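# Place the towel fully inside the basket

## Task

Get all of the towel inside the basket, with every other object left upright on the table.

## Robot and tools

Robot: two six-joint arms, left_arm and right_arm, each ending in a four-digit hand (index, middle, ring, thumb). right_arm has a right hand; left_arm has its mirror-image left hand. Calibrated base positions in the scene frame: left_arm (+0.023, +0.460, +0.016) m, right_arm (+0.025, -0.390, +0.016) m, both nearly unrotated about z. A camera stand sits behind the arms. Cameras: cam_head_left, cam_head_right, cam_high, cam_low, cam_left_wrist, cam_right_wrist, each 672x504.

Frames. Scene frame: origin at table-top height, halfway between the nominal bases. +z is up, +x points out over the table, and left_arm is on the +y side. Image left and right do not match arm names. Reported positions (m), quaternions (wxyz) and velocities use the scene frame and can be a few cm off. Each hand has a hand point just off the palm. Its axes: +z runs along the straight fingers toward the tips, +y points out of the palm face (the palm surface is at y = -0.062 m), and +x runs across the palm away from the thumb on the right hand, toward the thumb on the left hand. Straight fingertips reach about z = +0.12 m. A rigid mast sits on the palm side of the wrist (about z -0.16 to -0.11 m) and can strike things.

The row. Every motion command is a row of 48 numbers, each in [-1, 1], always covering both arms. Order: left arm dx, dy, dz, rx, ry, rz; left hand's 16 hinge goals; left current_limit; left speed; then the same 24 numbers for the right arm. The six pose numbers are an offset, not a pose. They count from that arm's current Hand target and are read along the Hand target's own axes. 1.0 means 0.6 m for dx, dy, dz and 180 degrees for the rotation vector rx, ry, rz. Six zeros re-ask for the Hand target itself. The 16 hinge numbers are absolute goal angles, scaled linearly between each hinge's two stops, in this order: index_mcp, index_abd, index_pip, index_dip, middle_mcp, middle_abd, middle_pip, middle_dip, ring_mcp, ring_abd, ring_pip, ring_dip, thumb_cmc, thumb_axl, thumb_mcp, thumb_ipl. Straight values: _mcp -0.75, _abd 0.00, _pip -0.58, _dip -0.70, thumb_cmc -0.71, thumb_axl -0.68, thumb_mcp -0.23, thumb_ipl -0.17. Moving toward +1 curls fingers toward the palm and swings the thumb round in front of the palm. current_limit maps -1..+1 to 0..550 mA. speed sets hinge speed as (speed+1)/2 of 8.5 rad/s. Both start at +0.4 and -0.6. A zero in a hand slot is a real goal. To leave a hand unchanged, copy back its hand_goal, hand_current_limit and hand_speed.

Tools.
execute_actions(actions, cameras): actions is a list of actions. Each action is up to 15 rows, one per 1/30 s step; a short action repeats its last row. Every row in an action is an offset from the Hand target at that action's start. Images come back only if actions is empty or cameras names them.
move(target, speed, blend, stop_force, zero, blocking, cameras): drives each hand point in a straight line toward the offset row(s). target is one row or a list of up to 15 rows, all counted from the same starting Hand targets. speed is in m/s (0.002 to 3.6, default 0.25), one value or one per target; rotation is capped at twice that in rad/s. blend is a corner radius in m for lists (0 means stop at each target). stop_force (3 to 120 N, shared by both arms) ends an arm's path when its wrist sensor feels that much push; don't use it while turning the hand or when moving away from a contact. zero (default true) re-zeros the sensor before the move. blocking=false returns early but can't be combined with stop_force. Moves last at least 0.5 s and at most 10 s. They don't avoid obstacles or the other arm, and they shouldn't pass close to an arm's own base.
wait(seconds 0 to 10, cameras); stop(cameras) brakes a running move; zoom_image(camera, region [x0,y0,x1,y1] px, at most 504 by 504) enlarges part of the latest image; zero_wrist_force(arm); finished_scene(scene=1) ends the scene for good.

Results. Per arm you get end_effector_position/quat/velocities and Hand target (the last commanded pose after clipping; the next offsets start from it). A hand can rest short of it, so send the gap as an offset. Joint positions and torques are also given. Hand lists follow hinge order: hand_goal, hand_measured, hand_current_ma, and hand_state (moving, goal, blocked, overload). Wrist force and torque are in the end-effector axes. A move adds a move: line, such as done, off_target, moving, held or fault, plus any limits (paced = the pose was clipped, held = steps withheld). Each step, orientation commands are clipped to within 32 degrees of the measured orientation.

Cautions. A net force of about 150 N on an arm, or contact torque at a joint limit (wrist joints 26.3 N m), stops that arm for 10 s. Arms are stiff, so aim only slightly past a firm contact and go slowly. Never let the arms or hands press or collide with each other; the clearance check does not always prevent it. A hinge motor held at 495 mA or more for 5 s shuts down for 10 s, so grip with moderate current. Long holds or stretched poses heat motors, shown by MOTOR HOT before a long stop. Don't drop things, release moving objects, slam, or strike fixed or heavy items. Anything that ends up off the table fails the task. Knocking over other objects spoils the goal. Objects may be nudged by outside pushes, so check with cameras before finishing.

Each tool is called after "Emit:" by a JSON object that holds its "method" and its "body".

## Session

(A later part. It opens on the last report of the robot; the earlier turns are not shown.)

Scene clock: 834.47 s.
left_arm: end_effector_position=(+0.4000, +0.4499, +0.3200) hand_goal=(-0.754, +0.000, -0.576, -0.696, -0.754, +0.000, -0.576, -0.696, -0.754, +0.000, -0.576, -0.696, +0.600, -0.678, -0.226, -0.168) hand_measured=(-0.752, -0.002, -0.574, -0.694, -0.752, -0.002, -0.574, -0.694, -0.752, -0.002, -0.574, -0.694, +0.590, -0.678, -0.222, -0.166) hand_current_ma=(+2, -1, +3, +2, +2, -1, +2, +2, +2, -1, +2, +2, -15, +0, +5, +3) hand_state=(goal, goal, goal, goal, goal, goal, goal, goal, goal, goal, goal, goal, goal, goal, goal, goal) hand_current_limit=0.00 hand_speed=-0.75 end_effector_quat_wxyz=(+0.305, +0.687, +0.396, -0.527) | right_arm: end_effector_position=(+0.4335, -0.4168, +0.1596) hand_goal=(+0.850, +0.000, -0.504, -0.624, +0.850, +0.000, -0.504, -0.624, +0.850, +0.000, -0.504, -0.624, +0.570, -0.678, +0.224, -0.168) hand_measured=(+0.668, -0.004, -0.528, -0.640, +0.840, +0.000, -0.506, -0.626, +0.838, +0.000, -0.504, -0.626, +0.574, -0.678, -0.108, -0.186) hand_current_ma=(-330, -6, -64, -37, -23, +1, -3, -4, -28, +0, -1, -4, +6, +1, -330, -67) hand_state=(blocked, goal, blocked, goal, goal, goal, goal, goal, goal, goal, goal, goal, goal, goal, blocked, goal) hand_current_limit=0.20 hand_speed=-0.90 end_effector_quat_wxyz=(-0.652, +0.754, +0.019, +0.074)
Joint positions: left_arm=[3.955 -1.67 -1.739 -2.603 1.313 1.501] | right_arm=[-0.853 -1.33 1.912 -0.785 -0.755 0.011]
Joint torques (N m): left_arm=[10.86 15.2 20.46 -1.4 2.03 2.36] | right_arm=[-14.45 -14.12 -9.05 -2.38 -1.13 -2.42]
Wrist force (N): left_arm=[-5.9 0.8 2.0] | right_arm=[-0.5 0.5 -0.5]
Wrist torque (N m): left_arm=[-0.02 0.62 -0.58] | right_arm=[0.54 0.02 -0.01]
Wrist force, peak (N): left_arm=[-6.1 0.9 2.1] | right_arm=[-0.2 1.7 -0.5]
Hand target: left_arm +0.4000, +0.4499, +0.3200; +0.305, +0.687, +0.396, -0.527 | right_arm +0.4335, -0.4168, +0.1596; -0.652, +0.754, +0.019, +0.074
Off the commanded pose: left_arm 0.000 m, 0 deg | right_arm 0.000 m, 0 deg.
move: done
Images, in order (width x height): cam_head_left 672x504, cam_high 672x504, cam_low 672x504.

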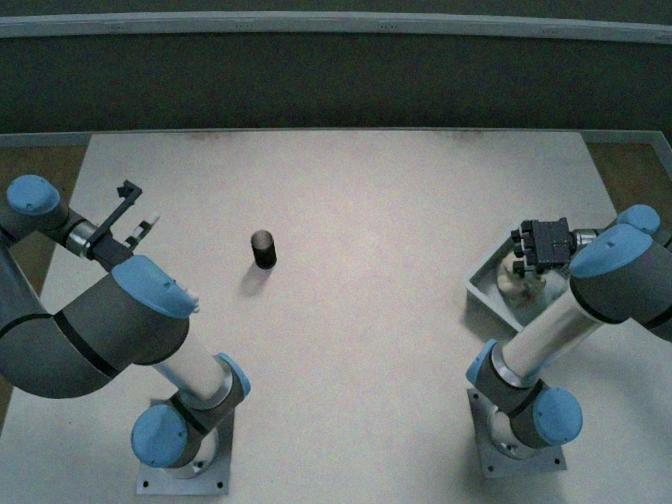

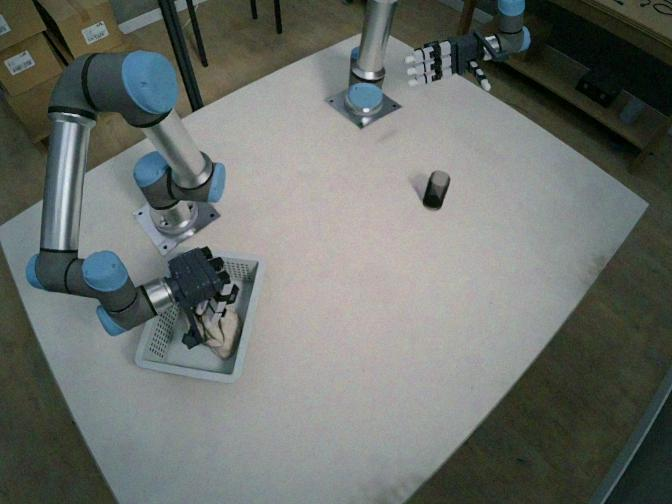

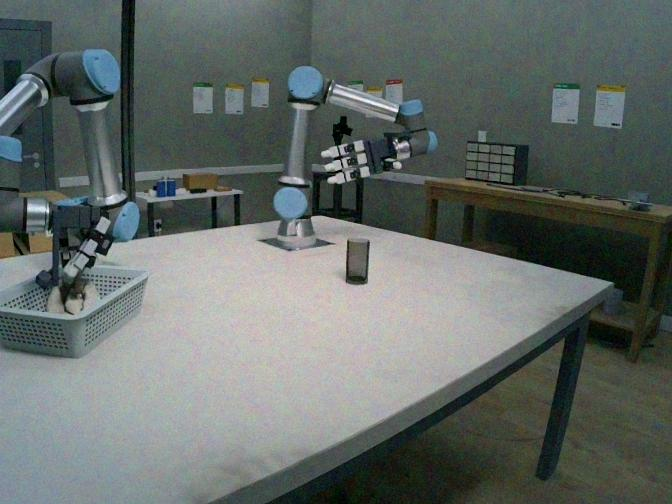

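Emit:
{"method": "move", "body": {"target": [0,0,0,0,0,0,-0.754,0,-0.576,-0.696,-0.754,0,-0.576,-0.696,-0.754,0,-0.576,-0.696,0.6,-0.678,-0.226,-0.168,0.0,-0.75,0,0,0,0,0,0,0.48,0,-0.504,-0.623,0.7,0,-0.504,-0.623,0.7,0,-0.504,-0.623,0.571,-0.678,-0.28,-0.168,0.2,-0.9], "speed": 0.06}}

Emit:
{"method": "move", "body": {"target": [0,0,0,0,0,0,-0.754,0,-0.576,-0.696,-0.754,0,-0.576,-0.696,-0.754,0,-0.576,-0.696,0.6,-0.678,-0.226,-0.168,0.0,-0.75,0.0116,-0.0833,-0.0117,0,0,0,0.48,0,-0.504,-0.623,0.7,0,-0.504,-0.623,0.7,0,-0.504,-0.623,0.571,-0.678,-0.28,-0.168,0.2,-0.9], "speed": 0.05, "cameras": ["cam_head_left","cam_high","cam_low"]}}

Emit:
{"method": "zoom_image", "body": {"camera": "cam_high", "region": [80, 150, 290, 400]}}

Emit:
{"method": "zoom_image", "body": {"camera": "cam_low", "region": [0, 100, 200, 360]}}

Scene clock: 841.97 s.
left_arm: end_effector_position=(+0.4000, +0.4499, +0.3200) hand_goal=(-0.754, +0.000, -0.576, -0.696, -0.754, +0.000, -0.576, -0.696, -0.754, +0.000, -0.576, -0.696, +0.600, -0.678, -0.226, -0.168) hand_measured=(-0.752, -0.002, -0.574, -0.694, -0.752, -0.002, -0.574, -0.694, -0.752, -0.002, -0.574, -0.694, +0.590, -0.678, -0.222, -0.166) hand_current_ma=(+2, -1, +3, +2, +2, -1, +2, +2, +2, -1, +2, +2, -15, +0, +5, +3) hand_state=(goal, goal, goal, goal, goal, goal, goal, goal, goal, goal, goal, goal, goal, goal, goal, goal) hand_current_limit=0.00 hand_speed=-0.75 end_effector_quat_wxyz=(+0.305, +0.687, +0.396, -0.527) | right_arm: end_effector_position=(+0.4335, -0.4168, +0.1596) hand_goal=(+0.480, +0.000, -0.504, -0.624, +0.700, +0.000, -0.504, -0.624, +0.700, +0.000, -0.504, -0.624, +0.570, -0.678, -0.280, -0.168) hand_measured=(+0.482, -0.004, -0.506, -0.626, +0.700, +0.000, -0.506, -0.626, +0.700, +0.000, -0.504, -0.626, +0.572, -0.678, -0.276, -0.170) hand_current_ma=(+4, -7, -2, -3, -1, +1, -3, -4, -1, +0, -1, -4, +2, +1, +11, -4) hand_state=(goal, goal, goal, goal, goal, goal, goal, goal, goal, goal, goal, goal, goal, goal, goal, goal) hand_current_limit=0.20 hand_speed=-0.90 end_effector_quat_wxyz=(-0.652, +0.754, +0.019, +0.074)
Joint positions: left_arm=[3.955 -1.67 -1.739 -2.603 1.313 1.501] | right_arm=[-0.853 -1.33 1.912 -0.785 -0.755 0.011]
Joint torques (N m): left_arm=[11 15.56 20.7 -1.31 1.87 2.31] | right_arm=[-13.68 -13.9 -10.09 -2.14 -1.11 -0.75]
Wrist force (N): left_arm=[-5.8 1.1 2.0] | right_arm=[-0.5 1.3 -0.7]
Wrist torque (N m): left_arm=[0.01 0.61 -0.58] | right_arm=[0.59 0.03 -0.01]
Wrist force, peak (N): left_arm=[-6.0 1.0 2.1] | right_arm=[-0.5 1.3 -0.7]
Hand target: left_arm +0.4000, +0.4499, +0.3200; +0.305, +0.687, +0.396, -0.527 | right_arm +0.4335, -0.4168, +0.1596; -0.652, +0.754, +0.019, +0.074
Off the commanded pose: left_arm 0.000 m, 0 deg | right_arm 0.000 m, 0 deg.
move: done

Scene clock: 843.43 s.
left_arm: end_effector_position=(+0.4000, +0.4499, +0.3200) hand_goal=(-0.754, +0.000, -0.576, -0.696, -0.754, +0.000, -0.576, -0.696, -0.754, +0.000, -0.576, -0.696, +0.600, -0.678, -0.226, -0.168) hand_measured=(-0.752, -0.002, -0.574, -0.694, -0.752, -0.002, -0.574, -0.694, -0.752, -0.002, -0.574, -0.694, +0.590, -0.678, -0.222, -0.166) hand_current_ma=(+2, -1, +3, +2, +2, -1, +2, +2, +2, -1, +2, +2, -15, +0, +5, +3) hand_state=(goal, goal, goal, goal, goal, goal, goal, goal, goal, goal, goal, goal, goal, goal, goal, goal) hand_current_limit=0.00 hand_speed=-0.75 end_effector_quat_wxyz=(+0.305, +0.687, +0.396, -0.527) | right_arm: end_effector_position=(+0.4335, -0.4168, +0.2104) hand_goal=(+0.480, +0.000, -0.504, -0.624, +0.700, +0.000, -0.504, -0.624, +0.700, +0.000, -0.504, -0.624, +0.570, -0.678, -0.280, -0.168) hand_measured=(+0.482, -0.004, -0.506, -0.626, +0.700, +0.000, -0.506, -0.626, +0.700, +0.000, -0.504, -0.626, +0.572, -0.678, -0.276, -0.170) hand_current_ma=(+4, -7, -2, -3, -1, +1, -3, -4, -1, +0, -1, -4, +2, +1, +11, -4) hand_state=(goal, goal, goal, goal, goal, goal, goal, goal, goal, goal, goal, goal, goal, goal, goal, goal) hand_current_limit=0.20 hand_speed=-0.90 end_effector_quat_wxyz=(-0.652, +0.754, +0.019, +0.074)
Joint positions: left_arm=[3.955 -1.67 -1.739 -2.603 1.313 1.501] | right_arm=[-0.853 -1.392 1.841 -0.652 -0.755 0.011]
Joint torques (N m): left_arm=[11.2 15.66 20.52 -1.33 1.74 2.28] | right_arm=[10.07 -39.39 -28.77 3.54 0.09 -1.58]
Wrist force (N): left_arm=[-5.9 1.0 2.2] | right_arm=[0.0 1.1 -0.5]
Wrist torque (N m): left_arm=[-0.01 0.62 -0.58] | right_arm=[0.55 -0.04 0.03]
Wrist force, peak (N): left_arm=[-5.9 0.7 2.2] | right_arm=[-0.5 1.5 -0.5]
Hand target: left_arm +0.4000, +0.4499, +0.3200; +0.305, +0.687, +0.396, -0.527 | right_arm +0.4335, -0.4168, +0.2105; -0.652, +0.754, +0.019, +0.074
Off the commanded pose: left_arm 0.000 m, 0 deg | right_arm 0.000 m, 0 deg.
move: done
Images, in order (width x height): cam_head_left 672x504, cam_high 672x504, cam_low 672x504.

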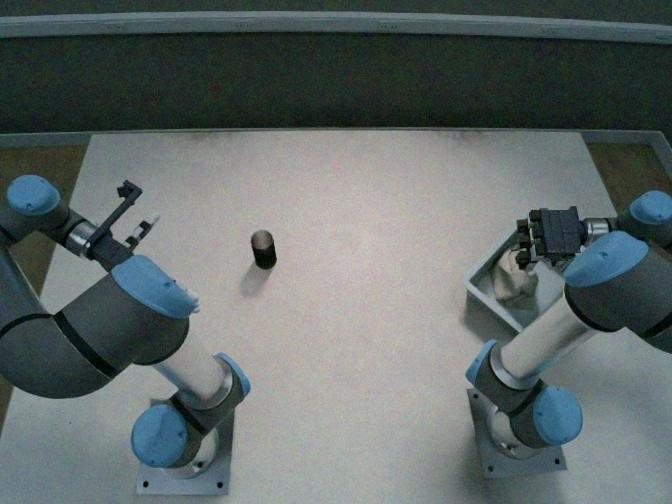

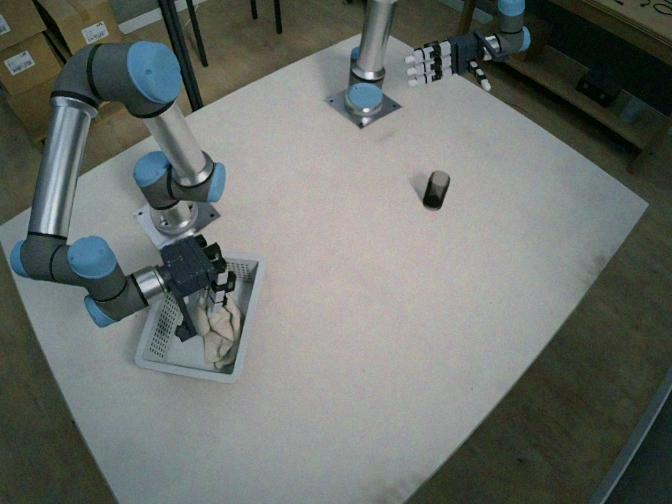

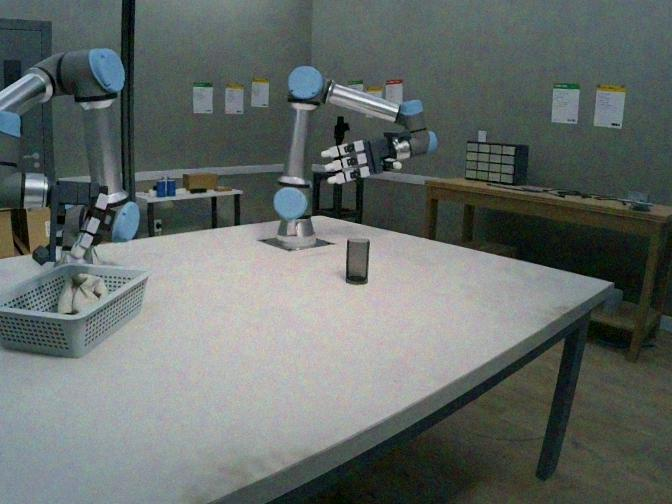

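Scaled by 2.016 from the camera's 672x504 image, which has a finer 960x720 frame.

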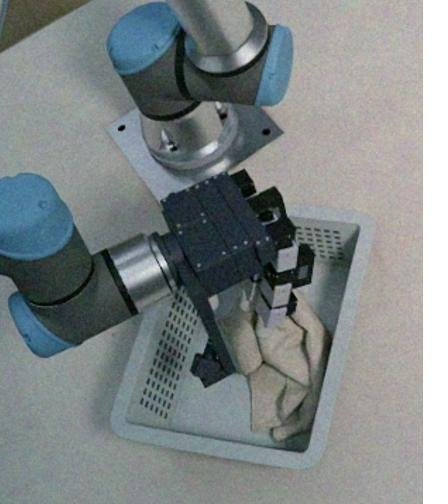

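Scaled by 1.938 from the camera's 672x504 image, which has a finer 960x720 frame.

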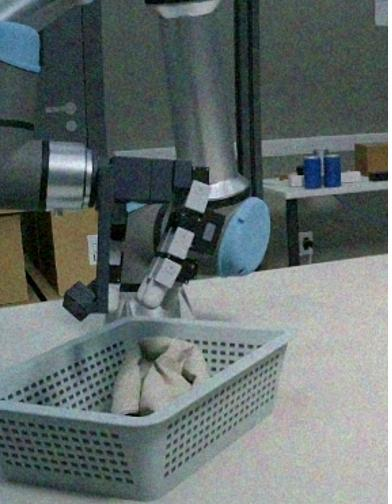

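Emit:
{"method": "move", "body": {"target": [0,0,0,0,0,0,-0.754,0,-0.576,-0.696,-0.754,0,-0.576,-0.696,-0.754,0,-0.576,-0.696,0.6,-0.678,-0.226,-0.168,0.0,-0.75,0.0348,-0.2499,-0.0351,0,0,0,0.48,0,-0.504,-0.623,0.7,0,-0.504,-0.623,0.7,0,-0.504,-0.623,0.571,-0.678,-0.28,-0.168,0.2,-0.9], "speed": 0.15, "cameras": ["cam_head_left","cam_high","cam_low"]}}

Emit:
{"method": "zoom_image", "body": {"camera": "cam_high", "region": [80, 150, 290, 400]}}

Emit:
{"method": "zoom_image", "body": {"camera": "cam_head_left", "region": [440, 120, 672, 360]}}

Scene clock: 850.67 s.
left_arm: end_effector_position=(+0.4000, +0.4499, +0.3200) hand_goal=(-0.754, +0.000, -0.576, -0.696, -0.754, +0.000, -0.576, -0.696, -0.754, +0.000, -0.576, -0.696, +0.600, -0.678, -0.226, -0.168) hand_measured=(-0.752, -0.002, -0.574, -0.694, -0.752, -0.002, -0.574, -0.694, -0.752, -0.002, -0.574, -0.694, +0.590, -0.678, -0.222, -0.166) hand_current_ma=(+2, -1, +3, +2, +2, -1, +2, +2, +2, -1, +2, +2, -15, +0, +5, +3) hand_state=(goal, goal, goal, goal, goal, goal, goal, goal, goal, goal, goal, goal, goal, goal, goal, goal) hand_current_limit=0.00 hand_speed=-0.75 end_effector_quat_wxyz=(+0.305, +0.687, +0.396, -0.527) | right_arm: end_effector_position=(+0.4335, -0.4166, +0.3633) hand_goal=(+0.480, +0.000, -0.504, -0.624, +0.700, +0.000, -0.504, -0.624, +0.700, +0.000, -0.504, -0.624, +0.570, -0.678, -0.280, -0.168) hand_measured=(+0.482, -0.004, -0.506, -0.626, +0.700, +0.000, -0.506, -0.626, +0.700, +0.000, -0.504, -0.626, +0.572, -0.678, -0.276, -0.170) hand_current_ma=(+4, -7, -2, -3, -1, +1, -3, -4, -1, +0, -1, -4, +2, +1, +10, -4) hand_state=(goal, goal, goal, goal, goal, goal, goal, goal, goal, goal, goal, goal, goal, goal, goal, goal) hand_current_limit=0.20 hand_speed=-0.90 end_effector_quat_wxyz=(-0.652, +0.754, +0.019, +0.074)
Joint positions: left_arm=[3.955 -1.67 -1.739 -2.603 1.313 1.501] | right_arm=[-0.853 -1.483 1.54 -0.261 -0.755 0.011]
Joint torques (N m): left_arm=[11.26 15.39 20.65 -1.3 1.79 2.33] | right_arm=[-12.23 -11.09 -29.86 3.54 -1.12 -2.53]
Wrist force (N): left_arm=[-5.7 1.0 2.0] | right_arm=[-0.3 1.0 -0.4]
Wrist torque (N m): left_arm=[0.00 0.60 -0.57] | right_arm=[0.53 0.01 0.01]
Wrist force, peak (N): left_arm=[-6.0 1.0 2.3] | right_arm=[-0.2 2.1 -0.6]
Hand target: left_arm +0.4000, +0.4499, +0.3200; +0.305, +0.687, +0.396, -0.527 | right_arm +0.4335, -0.4166, +0.3634; -0.652, +0.754, +0.019, +0.074
Off the commanded pose: left_arm 0.000 m, 0 deg | right_arm 0.000 m, 0 deg.
move: done
Images, in order (width x height): cam_head_left 672x504, cam_high 672x504, cam_low 672x504.

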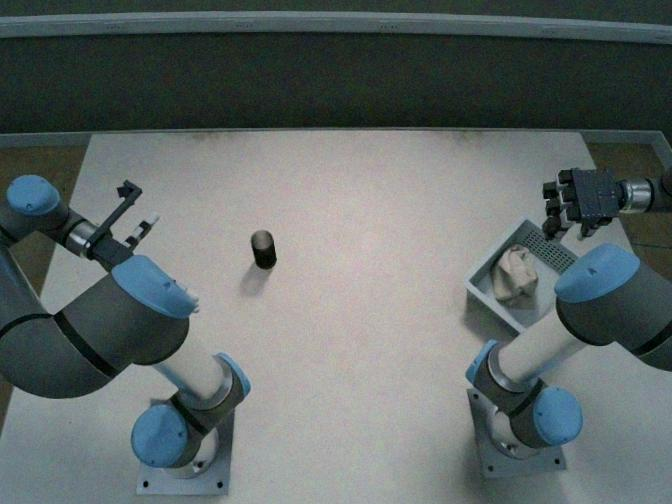

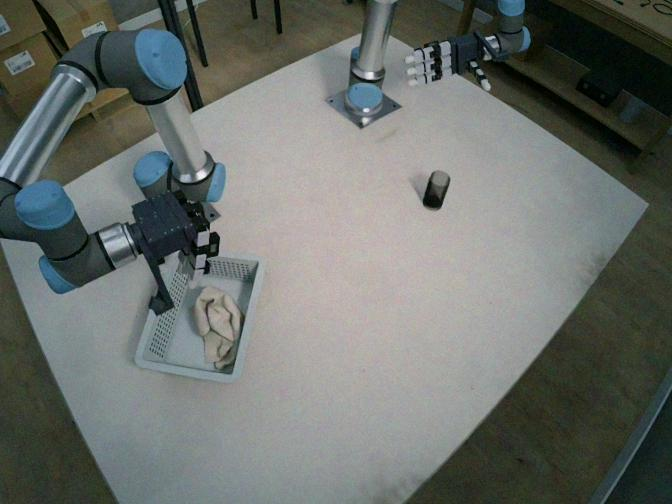

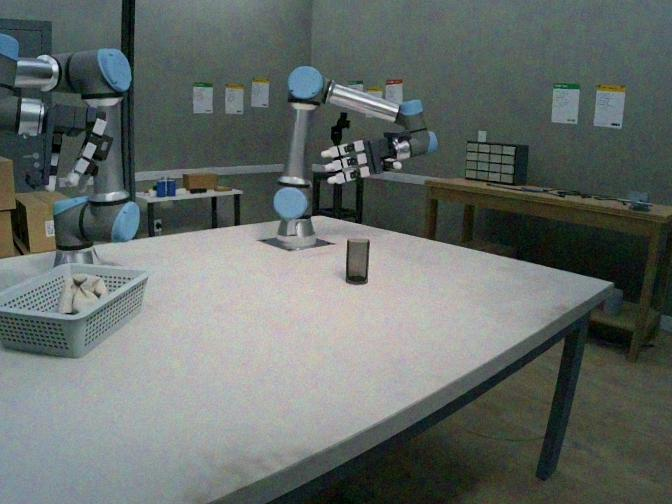

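Scaled by 2.016 from the camera's 672x504 image, which has a finer 960x720 frame.

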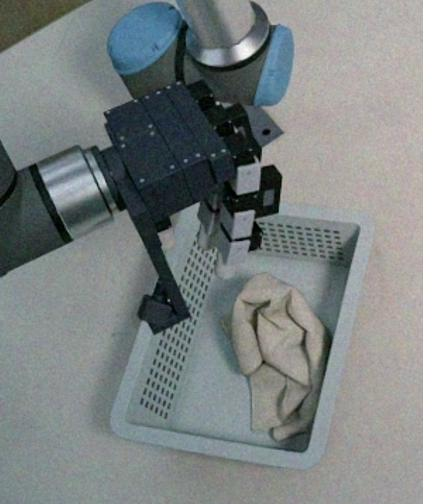

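Scaled by 2.100 from the camera's 672x504 image, which has a finer 960x720 frame.

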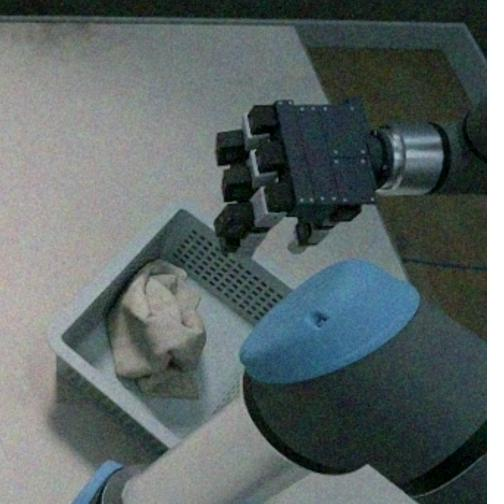

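The towel lies entirely inside the basket, and the cup is standing on the table.

Emit:
{"method": "finished_scene", "body": {}}

The scene is finished: the task was done.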